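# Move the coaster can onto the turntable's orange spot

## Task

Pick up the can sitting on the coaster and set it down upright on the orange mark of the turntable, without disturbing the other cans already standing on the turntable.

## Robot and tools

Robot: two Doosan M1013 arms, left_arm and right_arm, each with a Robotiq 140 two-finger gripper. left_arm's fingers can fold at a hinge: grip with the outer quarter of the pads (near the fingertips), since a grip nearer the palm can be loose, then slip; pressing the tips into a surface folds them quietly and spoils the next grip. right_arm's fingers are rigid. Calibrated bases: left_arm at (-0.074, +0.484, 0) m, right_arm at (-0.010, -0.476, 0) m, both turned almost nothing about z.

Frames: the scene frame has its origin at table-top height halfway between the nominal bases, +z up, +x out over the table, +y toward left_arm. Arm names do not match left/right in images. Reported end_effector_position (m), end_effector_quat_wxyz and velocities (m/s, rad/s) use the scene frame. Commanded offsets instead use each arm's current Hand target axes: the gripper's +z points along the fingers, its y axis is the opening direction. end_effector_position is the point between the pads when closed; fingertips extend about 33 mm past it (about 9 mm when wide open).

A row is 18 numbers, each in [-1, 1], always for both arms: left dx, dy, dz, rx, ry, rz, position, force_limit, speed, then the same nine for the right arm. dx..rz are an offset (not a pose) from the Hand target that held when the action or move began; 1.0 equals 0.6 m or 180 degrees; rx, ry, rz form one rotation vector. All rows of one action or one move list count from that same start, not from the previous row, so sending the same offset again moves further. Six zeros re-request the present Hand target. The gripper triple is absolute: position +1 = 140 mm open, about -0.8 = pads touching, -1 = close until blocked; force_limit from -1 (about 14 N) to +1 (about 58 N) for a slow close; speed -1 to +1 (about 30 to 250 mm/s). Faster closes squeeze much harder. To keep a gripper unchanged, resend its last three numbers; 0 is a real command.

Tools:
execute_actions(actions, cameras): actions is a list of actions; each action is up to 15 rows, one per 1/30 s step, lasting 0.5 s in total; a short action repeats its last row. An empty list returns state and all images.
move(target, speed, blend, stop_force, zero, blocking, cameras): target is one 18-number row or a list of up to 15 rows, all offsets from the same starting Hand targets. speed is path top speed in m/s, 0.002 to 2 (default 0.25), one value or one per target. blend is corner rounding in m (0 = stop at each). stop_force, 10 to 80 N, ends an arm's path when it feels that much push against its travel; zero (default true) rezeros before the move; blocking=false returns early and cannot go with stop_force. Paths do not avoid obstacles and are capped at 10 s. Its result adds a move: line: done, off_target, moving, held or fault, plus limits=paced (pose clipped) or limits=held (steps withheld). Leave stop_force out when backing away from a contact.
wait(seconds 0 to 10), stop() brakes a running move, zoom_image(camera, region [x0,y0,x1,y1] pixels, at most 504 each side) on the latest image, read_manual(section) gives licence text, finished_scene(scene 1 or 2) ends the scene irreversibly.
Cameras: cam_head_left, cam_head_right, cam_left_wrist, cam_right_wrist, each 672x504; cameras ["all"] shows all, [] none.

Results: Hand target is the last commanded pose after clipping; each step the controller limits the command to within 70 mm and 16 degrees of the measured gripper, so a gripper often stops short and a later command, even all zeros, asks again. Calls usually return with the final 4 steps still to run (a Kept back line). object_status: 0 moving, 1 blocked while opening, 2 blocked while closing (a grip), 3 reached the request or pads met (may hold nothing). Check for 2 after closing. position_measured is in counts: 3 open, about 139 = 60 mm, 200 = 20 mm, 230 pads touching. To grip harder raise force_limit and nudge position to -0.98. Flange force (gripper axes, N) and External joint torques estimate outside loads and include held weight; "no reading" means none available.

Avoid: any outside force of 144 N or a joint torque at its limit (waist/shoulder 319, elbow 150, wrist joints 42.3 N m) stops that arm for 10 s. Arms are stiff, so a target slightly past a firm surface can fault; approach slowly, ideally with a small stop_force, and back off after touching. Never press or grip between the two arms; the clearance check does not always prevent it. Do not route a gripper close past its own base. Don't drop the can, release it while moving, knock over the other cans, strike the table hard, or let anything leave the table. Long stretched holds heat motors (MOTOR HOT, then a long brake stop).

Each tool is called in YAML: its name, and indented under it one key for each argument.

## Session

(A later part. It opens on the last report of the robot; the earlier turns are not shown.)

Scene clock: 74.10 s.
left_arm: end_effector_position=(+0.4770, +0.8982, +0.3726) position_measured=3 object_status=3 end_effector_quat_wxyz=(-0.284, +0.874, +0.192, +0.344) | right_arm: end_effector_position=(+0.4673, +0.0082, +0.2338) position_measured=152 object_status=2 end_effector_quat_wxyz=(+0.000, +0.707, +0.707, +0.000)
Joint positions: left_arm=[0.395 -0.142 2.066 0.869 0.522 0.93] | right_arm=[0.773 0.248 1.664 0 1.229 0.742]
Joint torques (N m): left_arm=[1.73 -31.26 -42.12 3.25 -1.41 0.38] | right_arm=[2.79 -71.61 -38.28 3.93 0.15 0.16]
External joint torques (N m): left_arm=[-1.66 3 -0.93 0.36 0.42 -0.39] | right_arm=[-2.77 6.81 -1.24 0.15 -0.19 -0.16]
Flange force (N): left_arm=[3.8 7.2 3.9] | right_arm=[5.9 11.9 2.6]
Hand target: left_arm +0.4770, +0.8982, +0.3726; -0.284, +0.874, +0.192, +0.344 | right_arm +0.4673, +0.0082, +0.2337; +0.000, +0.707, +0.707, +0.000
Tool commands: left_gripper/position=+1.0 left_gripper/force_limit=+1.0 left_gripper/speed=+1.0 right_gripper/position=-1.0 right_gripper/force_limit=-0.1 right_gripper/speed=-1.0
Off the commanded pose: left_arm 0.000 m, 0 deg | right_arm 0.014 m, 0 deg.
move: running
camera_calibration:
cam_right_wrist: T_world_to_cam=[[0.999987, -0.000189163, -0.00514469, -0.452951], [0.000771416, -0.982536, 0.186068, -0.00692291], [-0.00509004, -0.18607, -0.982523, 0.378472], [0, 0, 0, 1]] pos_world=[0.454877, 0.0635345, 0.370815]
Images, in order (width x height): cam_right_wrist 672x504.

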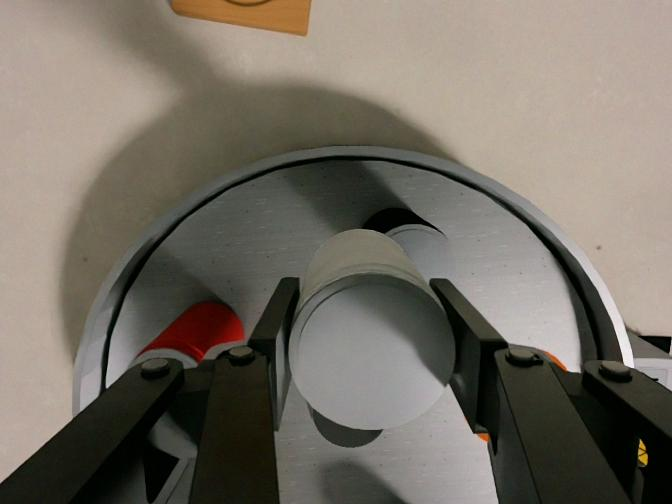

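wait:
  seconds: 10

wait:
  seconds: 4.8

execute_actions:
  actions:
    - [[0,0,0,0,0,0,1,1,1,0,0.00003,0.00001,0,0,0.00004,-1,-0.1,-1],[0,0,0,0,0,0,1,1,1,0,0.00022,0.00009,0,0,0.00031,-1,-0.1,-1],[0,0,0,0,0,0,1,1,1,0,0.00075,0.00029,0,0,0.00104,-1,-0.1,-1],[0,0,0,0,0,0,1,1,1,-0.00001,0.00175,0.00067,0,0,0.00243,-1,-0.1,-1],[0,0,0,0,0,0,1,1,1,-0.00002,0.00334,0.00131,0,0,0.00466,-1,-0.1,-1],[0,0,0,0,0,0,1,1,1,-0.00007,0.00564,0.00223,0,0,0.00786,-1,-0.1,-1],[0,0,0,0,0,0,1,1,1,-0.00017,0.0087,0.0035,0,0,0.01213,-1,-0.1,-1],[0,0,0,0,0,0,1,1,1,-0.00035,0.01256,0.00515,0,0,0.01752,-1,-0.1,-1],[0,0,0,0,0,0,1,1,1,-0.00065,0.01722,0.00721,0,0,0.02403,-1,-0.1,-1],[0,0,0,0,0,0,1,1,1,-0.00112,0.02263,0.00971,0,0,0.03161,-1,-0.1,-1],[0,0,0,0,0,0,1,1,1,-0.00181,0.02873,0.01267,0,0,0.04016,-1,-0.1,-1],[0,0,0,0,0,0,1,1,1,-0.00276,0.0354,0.01608,0,0,0.04954,-1,-0.1,-1],[0,0,0,0,0,0,1,1,1,-0.00399,0.0425,0.01994,0,0,0.05959,-1,-0.1,-1],[0,0,0,0,0,0,1,1,1,-0.00551,0.04988,0.02426,0,0,0.07009,-1,-0.1,-1],[0,0,0,0,0,0,1,1,1,-0.00732,0.05736,0.029,0,0,0.08083,-1,-0.1,-1]]
    - [[0,0,0,0,0,0,1,1,1,-0.00013,0.00773,0.00514,0,0,0.01078,-1,-0.1,-1],[0,0,0,0,0,0,1,1,1,-0.00052,0.01545,0.01064,0,0,0.02156,-1,-0.1,-1],[0,0,0,0,0,0,1,1,1,-0.00118,0.02315,0.01646,0,0,0.03233,-1,-0.1,-1],[0,0,0,0,0,0,1,1,1,-0.00209,0.03083,0.02255,0,0,0.04311,-1,-0.1,-1],[0,0,0,0,0,0,1,1,1,-0.00326,0.03847,0.02885,0,0,0.05389,-1,-0.1,-1],[0,0,0,0,0,0,1,1,1,-0.0047,0.04607,0.03531,0,0,0.06467,-1,-0.1,-1],[0,0,0,0,0,0,1,1,1,-0.00638,0.05361,0.04187,0,0,0.07544,-1,-0.1,-1],[0,0,0,0,0,0,1,1,1,-0.00833,0.06109,0.04846,0,0,0.08622,-1,-0.1,-1],[0,0,0,0,0,0,1,1,1,-0.01052,0.06851,0.05502,0,0,0.097,-1,-0.1,-1],[0,0,0,0,0,0,1,1,1,-0.01296,0.07584,0.06148,0,0,0.10778,-1,-0.1,-1],[0,0,0,0,0,0,1,1,1,-0.01565,0.08309,0.06778,0,0,0.11856,-1,-0.1,-1],[0,0,0,0,0,0,1,1,1,-0.01859,0.09024,0.07387,0,0,0.12933,-1,-0.1,-1],[0,0,0,0,0,0,1,1,1,-0.02176,0.09729,0.07969,0,0,0.14011,-1,-0.1,-1],[0,0,0,0,0,0,1,1,1,-0.02518,0.10422,0.08519,0,0,0.15089,-1,-0.1,-1],[0,0,0,0,0,0,1,1,1,-0.02882,0.11104,0.09033,0,0,0.16167,-1,-0.1,-1]]
    - [[0,0,0,0,0,0,1,1,1,-0.00013,0.00773,0.00474,0,0,0.01078,-1,-0.1,-1],[0,0,0,0,0,0,1,1,1,-0.00052,0.01545,0.00905,0,0,0.02156,-1,-0.1,-1],[0,0,0,0,0,0,1,1,1,-0.00118,0.02315,0.01292,0,0,0.03233,-1,-0.1,-1],[0,0,0,0,0,0,1,1,1,-0.00209,0.03083,0.01633,0,0,0.04311,-1,-0.1,-1],[0,0,0,0,0,0,1,1,1,-0.00326,0.03847,0.01929,0,0,0.05389,-1,-0.1,-1],[0,0,0,0,0,0,1,1,1,-0.0047,0.04607,0.02179,0,0,0.06467,-1,-0.1,-1],[0,0,0,0,0,0,1,1,1,-0.00638,0.05361,0.02385,0,0,0.07544,-1,-0.1,-1],[0,0,0,0,0,0,1,1,1,-0.00833,0.06109,0.0255,0,0,0.08622,-1,-0.1,-1],[0,0,0,0,0,0,1,1,1,-0.01052,0.06851,0.02677,0,0,0.097,-1,-0.1,-1],[0,0,0,0,0,0,1,1,1,-0.01296,0.07584,0.02769,0,0,0.10778,-1,-0.1,-1],[0,0,0,0,0,0,1,1,1,-0.01565,0.08309,0.02833,0,0,0.11856,-1,-0.1,-1],[0,0,0,0,0,0,1,1,1,-0.01859,0.09024,0.02871,0,0,0.12933,-1,-0.1,-1],[0,0,0,0,0,0,1,1,1,-0.02176,0.09729,0.02892,0,0,0.14011,-1,-0.1,-1],[0,0,0,0,0,0,1,1,1,-0.02518,0.10422,0.02899,0,0,0.15089,-1,-0.1,-1],[0,0,0,0,0,0,1,1,1,-0.02882,0.11104,0.029,0,0,0.16167,-1,-0.1,-1]]
    - [[0,0,0,0,0,0,1,1,1,-0.00013,0.00773,0.00058,0,0,0.01078,-1,-0.1,-1],[0,0,0,0,0,0,1,1,1,-0.00052,0.01545,0.00117,0,0,0.02156,-1,-0.1,-1],[0,0,0,0,0,0,1,1,1,-0.00118,0.02315,0.00175,0,0,0.03233,-1,-0.1,-1],[0,0,0,0,0,0,1,1,1,-0.00209,0.03083,0.00233,0,0,0.04311,-1,-0.1,-1],[0,0,0,0,0,0,1,1,1,-0.00326,0.03847,0.00292,0,0,0.05389,-1,-0.1,-1],[0,0,0,0,0,0,1,1,1,-0.0047,0.04607,0.0035,0,0,0.06467,-1,-0.1,-1],[0,0,0,0,0,0,1,1,1,-0.00638,0.05361,0.00408,0,0,0.07544,-1,-0.1,-1],[0,0,0,0,0,0,1,1,1,-0.00833,0.06109,0.00467,0,0,0.08622,-1,-0.1,-1],[0,0,0,0,0,0,1,1,1,-0.01052,0.06851,0.00525,0,0,0.097,-1,-0.1,-1],[0,0,0,0,0,0,1,1,1,-0.01296,0.07584,0.00583,0,0,0.10778,-1,-0.1,-1],[0,0,0,0,0,0,1,1,1,-0.01565,0.08309,0.00642,0,0,0.11856,-1,-0.1,-1],[0,0,0,0,0,0,1,1,1,-0.01859,0.09024,0.007,0,0,0.12933,-1,-0.1,-1],[0,0,0,0,0,0,1,1,1,-0.02176,0.09729,0.00758,0,0,0.14011,-1,-0.1,-1],[0,0,0,0,0,0,1,1,1,-0.02518,0.10422,0.00817,0,0,0.15089,-1,-0.1,-1],[0,0,0,0,0,0,1,1,1,-0.02882,0.11104,0.00875,0,0,0.16167,-1,-0.1,-1]]
  cameras: ["cam_right_wrist"]

execute_actions:
  actions:
    - [[0,0,0,0,0,0,1,1,1,-0.00013,0.00773,0.00058,0,0,0.01078,-1,-0.1,-1],[0,0,0,0,0,0,1,1,1,-0.00052,0.01545,0.00117,0,0,0.02156,-1,-0.1,-1],[0,0,0,0,0,0,1,1,1,-0.00118,0.02315,0.00175,0,0,0.03233,-1,-0.1,-1],[0,0,0,0,0,0,1,1,1,-0.00209,0.03083,0.00233,0,0,0.04311,-1,-0.1,-1],[0,0,0,0,0,0,1,1,1,-0.00326,0.03847,0.00292,0,0,0.05389,-1,-0.1,-1],[0,0,0,0,0,0,1,1,1,-0.0047,0.04607,0.0035,0,0,0.06467,-1,-0.1,-1],[0,0,0,0,0,0,1,1,1,-0.00638,0.05361,0.00408,0,0,0.07544,-1,-0.1,-1],[0,0,0,0,0,0,1,1,1,-0.00833,0.06109,0.00467,0,0,0.08622,-1,-0.1,-1],[0,0,0,0,0,0,1,1,1,-0.01052,0.06851,0.00525,0,0,0.097,-1,-0.1,-1],[0,0,0,0,0,0,1,1,1,-0.01296,0.07584,0.00583,0,0,0.10778,-1,-0.1,-1],[0,0,0,0,0,0,1,1,1,-0.01565,0.08309,0.00642,0,0,0.11856,-1,-0.1,-1],[0,0,0,0,0,0,1,1,1,-0.01859,0.09024,0.007,0,0,0.12933,-1,-0.1,-1],[0,0,0,0,0,0,1,1,1,-0.02176,0.09729,0.00758,0,0,0.14011,-1,-0.1,-1],[0,0,0,0,0,0,1,1,1,-0.02518,0.10422,0.00817,0,0,0.15089,-1,-0.1,-1],[0,0,0,0,0,0,1,1,1,-0.02882,0.11104,0.00875,0,0,0.16167,-1,-0.1,-1]]
    - [[0,0,0,0,0,0,1,1,1,-0.00013,0.00773,0,0,0,0.01078,0.24,0,-0.3],[0,0,0,0,0,0,1,1,1,-0.00052,0.01545,0,0,0,0.02156,0.24,0,-0.3],[0,0,0,0,0,0,1,1,1,-0.00118,0.02315,0,0,0,0.03233,0.24,0,-0.3],[0,0,0,0,0,0,1,1,1,-0.00209,0.03083,0,0,0,0.04311,0.24,0,-0.3],[0,0,0,0,0,0,1,1,1,-0.00326,0.03847,0,0,0,0.05389,0.24,0,-0.3],[0,0,0,0,0,0,1,1,1,-0.0047,0.04607,0,0,0,0.06467,0.24,0,-0.3],[0,0,0,0,0,0,1,1,1,-0.00638,0.05361,0,0,0,0.07544,0.24,0,-0.3],[0,0,0,0,0,0,1,1,1,-0.00833,0.06109,0,0,0,0.08622,0.24,0,-0.3],[0,0,0,0,0,0,1,1,1,-0.01052,0.06851,0,0,0,0.097,0.24,0,-0.3],[0,0,0,0,0,0,1,1,1,-0.01296,0.07584,0,0,0,0.10778,0.24,0,-0.3],[0,0,0,0,0,0,1,1,1,-0.01565,0.08309,0,0,0,0.11856,0.24,0,-0.3],[0,0,0,0,0,0,1,1,1,-0.01859,0.09024,0,0,0,0.12933,0.24,0,-0.3],[0,0,0,0,0,0,1,1,1,-0.02176,0.09729,0,0,0,0.14011,0.24,0,-0.3],[0,0,0,0,0,0,1,1,1,-0.02518,0.10422,0,0,0,0.15089,0.24,0,-0.3],[0,0,0,0,0,0,1,1,1,-0.02882,0.11104,0,0,0,0.16167,0.24,0,-0.3]]
    - [[0,0,0,0,0,0,1,1,1,-0.00013,0.00773,-0.00004,0,0,0.01078,0.24,0,-0.3],[0,0,0,0,0,0,1,1,1,-0.00052,0.01545,-0.00032,0,0,0.02156,0.24,0,-0.3],[0,0,0,0,0,0,1,1,1,-0.00118,0.02315,-0.00107,0,0,0.03233,0.24,0,-0.3],[0,0,0,0,0,0,1,1,1,-0.00209,0.03083,-0.0025,0,0,0.04311,0.24,0,-0.3],[0,0,0,0,0,0,1,1,1,-0.00326,0.03847,-0.00478,0,0,0.05389,0.24,0,-0.3],[0,0,0,0,0,0,1,1,1,-0.0047,0.04607,-0.00807,0,0,0.06467,0.24,0,-0.3],[0,0,0,0,0,0,1,1,1,-0.00638,0.05361,-0.01245,0,0,0.07544,0.24,0,-0.3],[0,0,0,0,0,0,1,1,1,-0.00833,0.06109,-0.01797,0,0,0.08622,0.24,0,-0.3],[0,0,0,0,0,0,1,1,1,-0.01052,0.06851,-0.02465,0,0,0.097,0.24,0,-0.3],[0,0,0,0,0,0,1,1,1,-0.01296,0.07584,-0.03242,0,0,0.10778,0.24,0,-0.3],[0,0,0,0,0,0,1,1,1,-0.01565,0.08309,-0.04119,0,0,0.11856,0.24,0,-0.3],[0,0,0,0,0,0,1,1,1,-0.01859,0.09024,-0.05082,0,0,0.12933,0.24,0,-0.3],[0,0,0,0,0,0,1,1,1,-0.02176,0.09729,-0.06112,0,0,0.14011,0.24,0,-0.3],[0,0,0,0,0,0,1,1,1,-0.02518,0.10422,-0.0719,0,0,0.15089,0.24,0,-0.3],[0,0,0,0,0,0,1,1,1,-0.02882,0.11104,-0.08292,0,0,0.16167,0.24,0,-0.3]]
    - [[0,0,0,0,0,0,1,1,1,-0.00013,0.0077,-0.01101,0,0,0.01074,0.24,0,-0.3],[0,0,0,0,0,0,1,1,1,-0.00051,0.01523,-0.02179,0,0,0.02124,0.24,0,-0.3],[0,0,0,0,0,0,1,1,1,-0.0011,0.02241,-0.0321,0,0,0.03129,0.24,0,-0.3],[0,0,0,0,0,0,1,1,1,-0.00186,0.0291,-0.04172,0,0,0.04068,0.24,0,-0.3],[0,0,0,0,0,0,1,1,1,-0.00272,0.03517,-0.0505,0,0,0.04923,0.24,0,-0.3],[0,0,0,0,0,0,1,1,1,-0.00363,0.04053,-0.05827,0,0,0.0568,0.24,0,-0.3],[0,0,0,0,0,0,1,1,1,-0.0045,0.04512,-0.06494,0,0,0.06331,0.24,0,-0.3],[0,0,0,0,0,0,1,1,1,-0.0053,0.0489,-0.07047,0,0,0.0687,0.24,0,-0.3],[0,0,0,0,0,0,1,1,1,-0.00597,0.05189,-0.07485,0,0,0.07297,0.24,0,-0.3],[0,0,0,0,0,0,1,1,1,-0.00651,0.05412,-0.07813,0,0,0.07617,0.24,0,-0.3],[0,0,0,0,0,0,1,1,1,-0.00689,0.05567,-0.08042,0,0,0.0784,0.24,0,-0.3],[0,0,0,0,0,0,1,1,1,-0.00714,0.05664,-0.08185,0,0,0.07979,0.24,0,-0.3],[0,0,0,0,0,0,1,1,1,-0.00727,0.05715,-0.08259,0,0,0.08052,0.24,0,-0.3],[0,0,0,0,0,0,1,1,1,-0.00732,0.05734,-0.08288,0,0,0.08079,0.24,0,-0.3],[0,0,0,0,0,0,1,1,1,-0.00732,0.05736,-0.08292,0,0,0.08083,0.24,0,-0.3]]
  cameras: ["cam_right_wrist", "cam_head_left", "cam_head_right"]

Scene clock: 79.83 s.
left_arm: end_effector_position=(+0.4770, +0.8982, +0.3726) position_measured=3 object_status=3 end_effector_quat_wxyz=(-0.284, +0.874, +0.192, +0.344) | right_arm: end_effector_position=(+0.4673, +0.0082, +0.2199) position_measured=152 object_status=2 end_effector_quat_wxyz=(+0.000, +0.707, +0.707, +0.000)
Joint positions: left_arm=[0.395 -0.142 2.066 0.869 0.522 0.93] | right_arm=[0.773 0.256 1.68 0 1.205 0.742]
Joint torques (N m): left_arm=[1.75 -30.87 -42.09 3.22 -1.39 0.34] | right_arm=[2.69 -71.63 -37.72 3.91 0.22 0.14]
External joint torques (N m): left_arm=[-1.81 2.74 -0.9 0.4 0.39 -0.36] | right_arm=[-2.66 6.03 -1.55 0.16 -0.26 -0.14]
Flange force (N): left_arm=[3.6 7.3 3.4] | right_arm=[5.5 11.3 2.2]
Hand target: left_arm +0.4770, +0.8982, +0.3726; -0.284, +0.874, +0.192, +0.344 | right_arm +0.4673, +0.0082, +0.2199; +0.000, +0.707, +0.707, +0.000
Tool commands: left_gripper/position=+1.0 left_gripper/force_limit=+1.0 left_gripper/speed=+1.0 right_gripper/position=-1.0 right_gripper/force_limit=-0.1 right_gripper/speed=-1.0
Off the commanded pose: left_arm 0.000 m, 0 deg | right_arm 0.000 m, 0 deg.
earlier move: done
wait: 3.10 of 10 s (the move ended)

Scene clock: 84.63 s.
left_arm: end_effector_position=(+0.4770, +0.8982, +0.3726) position_measured=3 object_status=3 end_effector_quat_wxyz=(-0.284, +0.874, +0.192, +0.344) | right_arm: end_effector_position=(+0.4673, +0.0082, +0.2199) position_measured=152 object_status=2 end_effector_quat_wxyz=(+0.000, +0.707, +0.707, +0.000)
Joint positions: left_arm=[0.395 -0.142 2.066 0.869 0.522 0.93] | right_arm=[0.773 0.256 1.68 0 1.205 0.742]
Joint torques (N m): left_arm=[1.53 -31.32 -42.33 3.25 -1.28 0.31] | right_arm=[2.62 -71.48 -37.67 3.97 0.21 0.11]
External joint torques (N m): left_arm=[-1.49 2.89 -0.83 0.37 0.28 -0.33] | right_arm=[-2.62 6.09 -1.55 0.09 -0.25 -0.11]
Flange force (N): left_arm=[3.4 6.5 4.0] | right_arm=[5.7 11.3 2.2]
Hand target: left_arm +0.4770, +0.8982, +0.3726; -0.284, +0.874, +0.192, +0.344 | right_arm +0.4673, +0.0082, +0.2199; +0.000, +0.707, +0.707, +0.000
Tool commands: left_gripper/position=+1.0 left_gripper/force_limit=+1.0 left_gripper/speed=+1.0 right_gripper/position=-1.0 right_gripper/force_limit=-0.1 right_gripper/speed=-1.0
Off the commanded pose: left_arm 0.000 m, 0 deg | right_arm 0.000 m, 0 deg.
wait: 4.80 s; at rest by 0.17 s

Scene clock: 86.50 s.
left_arm: end_effector_position=(+0.4770, +0.8982, +0.3726) position_measured=3 object_status=3 end_effector_quat_wxyz=(-0.284, +0.874, +0.192, +0.344) | right_arm: end_effector_position=(+0.6039, -0.1249, +0.1280) position_measured=152 object_status=2 end_effector_quat_wxyz=(-0.002, +1.000, +0.016, -0.001) end_effector_velocity=(+0.004, -0.138, -0.010) end_effector_angular_velocity=(-0.002, +0.005, -1.012)
Joint positions: left_arm=[0.395 -0.142 2.066 0.869 0.522 0.93] | right_arm=[0.5 0.36 1.719 0.005 1.063 2.006]
Joint velocities: left_arm=[within noise] | right_arm=[-0.177 -0.084 0.143 0.001 -0.057 0.834]
Joint torques (N m): left_arm=[1.31 -30.41 -42.04 3.14 -1.36 0.24] | right_arm=[1.88 -80.37 -35.38 3.54 0.33 0.12]
External joint torques (N m): left_arm=[-1.3 2.21 -1.05 0.48 0.36 -0.26] | right_arm=[-1.39 6.14 -1.02 0.2 -0.35 -0.12]
External joint torques at the end of the 1st action: left_arm=[-1.43 2.98 -0.94 0.48 0.37 -0.44] | right_arm=[-3.07 4.82 -2.05 -0.02 -0.38 -0.44]
External joint torques at the end of the 2nd action: left_arm=[-1.51 2.62 -0.83 0.4 0.3 -0.38] | right_arm=[-3.39 7.31 -0.41 -0.14 -0.38 -0.15]
External joint torques at the end of the 3rd action: left_arm=[-1.88 3.13 -1.01 0.4 0.4 -0.4] | right_arm=[-1.97 5.5 -1.29 0.18 -0.34 -0.11]
Flange force (N): left_arm=[3.4 5.8 3.1] | right_arm=[10.3 -3.0 4.5]
Flange force at the end of the 1st action (N): left_arm=[3.5 7.1 4.4] | right_arm=[11.5 -3.6 1.2]
Flange force at the end of the 2nd action (N): left_arm=[3.2 6.7 3.6] | right_arm=[11.8 -2.7 5.4]
Flange force at the end of the 3rd action (N): left_arm=[4.1 7.8 4.0] | right_arm=[10.2 -2.9 3.6]
Hand target: left_arm +0.4770, +0.8982, +0.3726; -0.284, +0.874, +0.192, +0.344 | right_arm +0.6014, -0.1569, +0.1257; +0.000, +0.995, -0.103, +0.000
Off the commanded pose: left_arm 0.000 m, 0 deg | right_arm 0.032 m, 14 deg.
Kept back: 4 steps.
camera_calibration:
cam_right_wrist: T_world_to_cam=[[0.0307961, -0.999487, -0.00877447, -0.129248], [-0.981598, -0.0318978, 0.188274, 0.593683], [-0.188457, 0.0028149, -0.982077, 0.384734], [0, 0, 0, 1]] pos_world=[0.659245, -0.111328, 0.264929]
Images, in order (width x height): cam_right_wrist 672x504.

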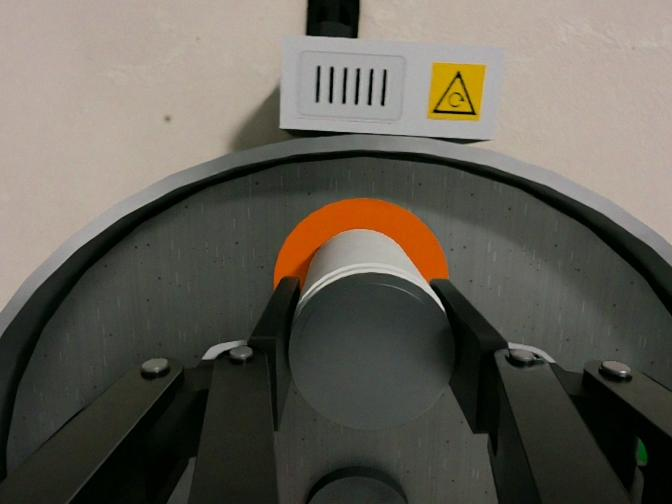

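Scene clock: 88.50 s.
left_arm: end_effector_position=(+0.4770, +0.8982, +0.3726) position_measured=3 object_status=3 end_effector_quat_wxyz=(-0.284, +0.874, +0.192, +0.344) | right_arm: end_effector_position=(+0.4178, -0.2565, +0.2112) position_measured=99 object_status=3 end_effector_quat_wxyz=(+0.002, -0.566, +0.825, +0.003) end_effector_velocity=(-0.068, +0.025, +0.108) end_effector_angular_velocity=(-0.052, -0.004, -0.551)
Joint positions: left_arm=[0.395 -0.142 2.066 0.869 0.522 0.93] | right_arm=[0.429 -0.051 2.042 0.007 1.148 3.905]
Joint velocities: left_arm=[within noise] | right_arm=[0.139 -0.153 -0.069 -0.057 0.233 0.715]
Joint torques (N m): left_arm=[1.61 -31.11 -42.1 3.21 -1.3 0.41] | right_arm=[0.58 -29.35 -33.2 3.28 -0.05 0.07]
External joint torques (N m): left_arm=[-1.63 2.96 -0.99 0.41 0.3 -0.43] | right_arm=[-2.7 3.7 -3.45 0.39 -0.04 -0.09]
External joint torques at the end of the 1st action: left_arm=[-1.6 2.46 -0.87 0.42 0.35 -0.36] | right_arm=[-7.54 -10.17 -10.37 -1.9 1.77 0.08]
External joint torques at the end of the 2nd action: left_arm=[-1.01 2.27 -0.71 0.36 0.34 -0.42] | right_arm=[-4.93 5.52 -2.83 -0.09 -0.21 -0.28]
External joint torques at the end of the 3rd action: left_arm=[-1.58 3.15 -0.57 0.39 0.33 -0.34] | right_arm=[-3.42 4.06 -3.02 0.43 -0.46 -0.08]
Flange force (N): left_arm=[3.7 7.2 4.2] | right_arm=[-4.4 -11.7 -1.6]
Flange force at the end of the 1st action (N): left_arm=[3.2 6.8 3.2] | right_arm=[3.7 -12.3 -21.6]
Flange force at the end of the 2nd action (N): left_arm=[2.6 5.6 3.4] | right_arm=[-2.2 -15.3 3.1]
Flange force at the end of the 3rd action (N): left_arm=[3.2 7.0 4.3] | right_arm=[-2.9 -12.5 1.5]
Hand target: left_arm +0.4770, +0.8982, +0.3726; -0.284, +0.874, +0.192, +0.344 | right_arm +0.4123, -0.2542, +0.2199; +0.000, -0.547, +0.837, +0.000
Off the commanded pose: left_arm 0.000 m, 0 deg | right_arm 0.011 m, 3 deg.
Kept back: 4 steps.
camera_calibration:
cam_right_wrist: T_world_to_cam=[[-0.932807, 0.360366, -0.00284963, 0.495882], [0.353147, 0.915639, 0.192074, 0.0757561], [0.0718262, 0.178161, -0.981376, 0.367806], [0, 0, 0, 1]] pos_world=[0.409391, -0.313593, 0.347818]
Images, in order (width x height): cam_head_left 672x504, cam_head_right 672x504, cam_right_wrist 672x504.

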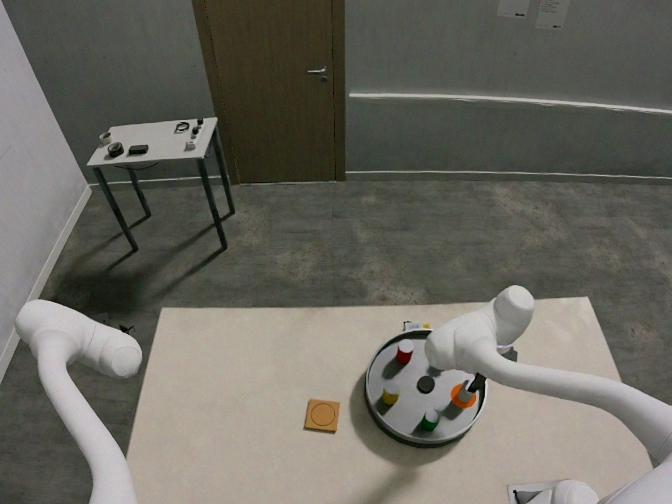

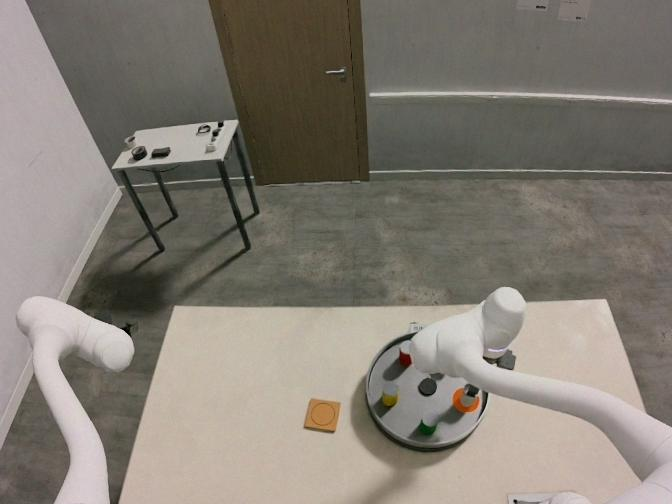

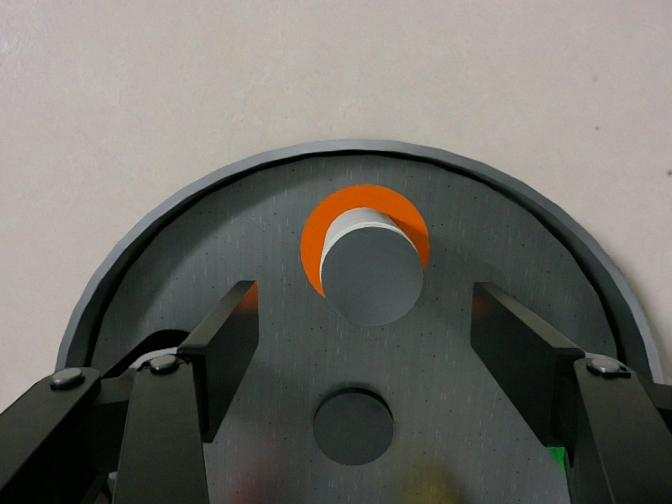

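wait:
  seconds: 0.3
  cameras: ["cam_right_wrist", "cam_head_left"]

zoom_image:
  camera: "cam_head_left"
  region: [340, 310, 508, 460]

Scene clock: 89.07 s.
left_arm: end_effector_position=(+0.4770, +0.8982, +0.3726) position_measured=3 object_status=3 end_effector_quat_wxyz=(-0.284, +0.874, +0.192, +0.344) | right_arm: end_effector_position=(+0.4123, -0.2543, +0.2199) position_measured=99 object_status=3 end_effector_quat_wxyz=(+0.000, -0.547, +0.837, +0.000)
Joint positions: left_arm=[0.395 -0.142 2.066 0.869 0.522 0.93] | right_arm=[0.442 -0.062 2.035 0 1.168 3.966]
Joint torques (N m): left_arm=[1.5 -30.97 -42.22 3.22 -1.29 0.37] | right_arm=[2.57 -35.55 -36.35 3.76 0.31 0.12]
External joint torques (N m): left_arm=[-1.47 2.69 -0.82 0.4 0.3 -0.39] | right_arm=[-2.58 3.38 -2.27 0.18 -0.28 -0.12]
Flange force (N): left_arm=[3.2 6.7 3.8] | right_arm=[-3.3 -9.9 0.0]
Hand target: left_arm +0.4770, +0.8982, +0.3726; -0.284, +0.874, +0.192, +0.344 | right_arm +0.4123, -0.2542, +0.2199; +0.000, -0.547, +0.837, +0.000
Tool commands: left_gripper/position=+1.0 left_gripper/force_limit=+1.0 left_gripper/speed=+1.0 right_gripper/position=+0.24 right_gripper/force_limit=+0.0 right_gripper/speed=-0.3
Off the commanded pose: left_arm 0.000 m, 0 deg | right_arm 0.000 m, 0 deg.
wait: 0.30 s; at rest by 0.03 s
camera_calibration:
cam_right_wrist: T_world_to_cam=[[-0.915583, 0.402088, -0.00573336, 0.494098], [0.394084, 0.900013, 0.186212, 0.0543595], [0.0800337, 0.168233, -0.982493, 0.370595], [0, 0, 0, 1]] pos_world=[0.401305, -0.309941, 0.356817]
Images, in order (width x height): cam_head_left 672x504, cam_right_wrist 672x504.

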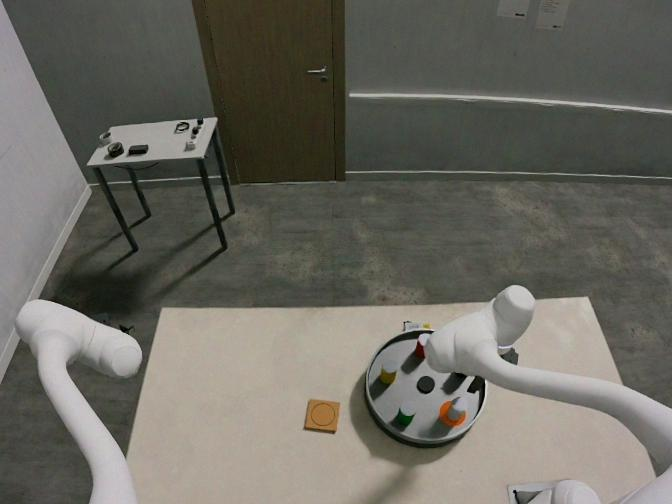

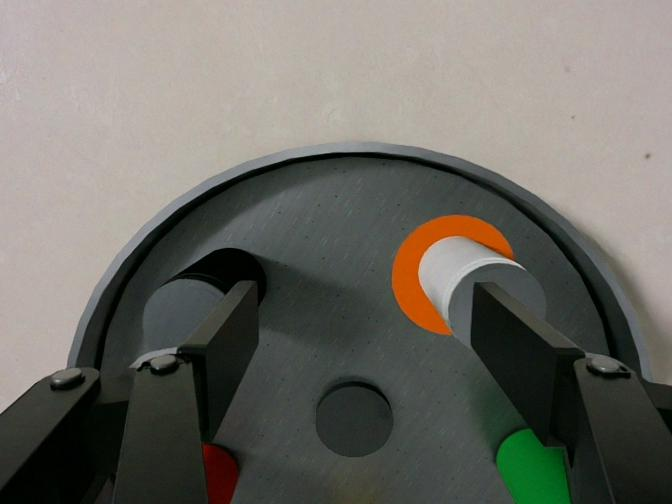

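Scaled by 3.000.

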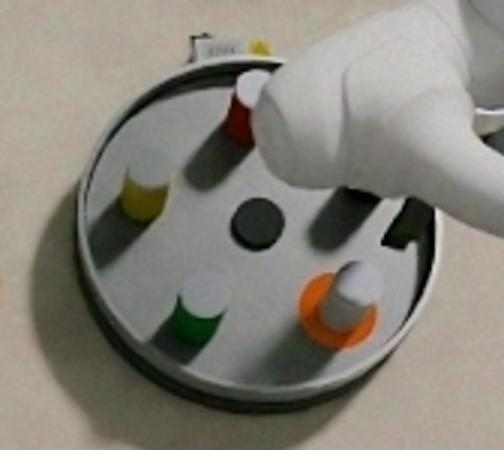

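The can is upright on the orange spot and turning with the turntable. The other cans are where they were.

finished_scene:
  scene: 1

The scene is finished: the task was done.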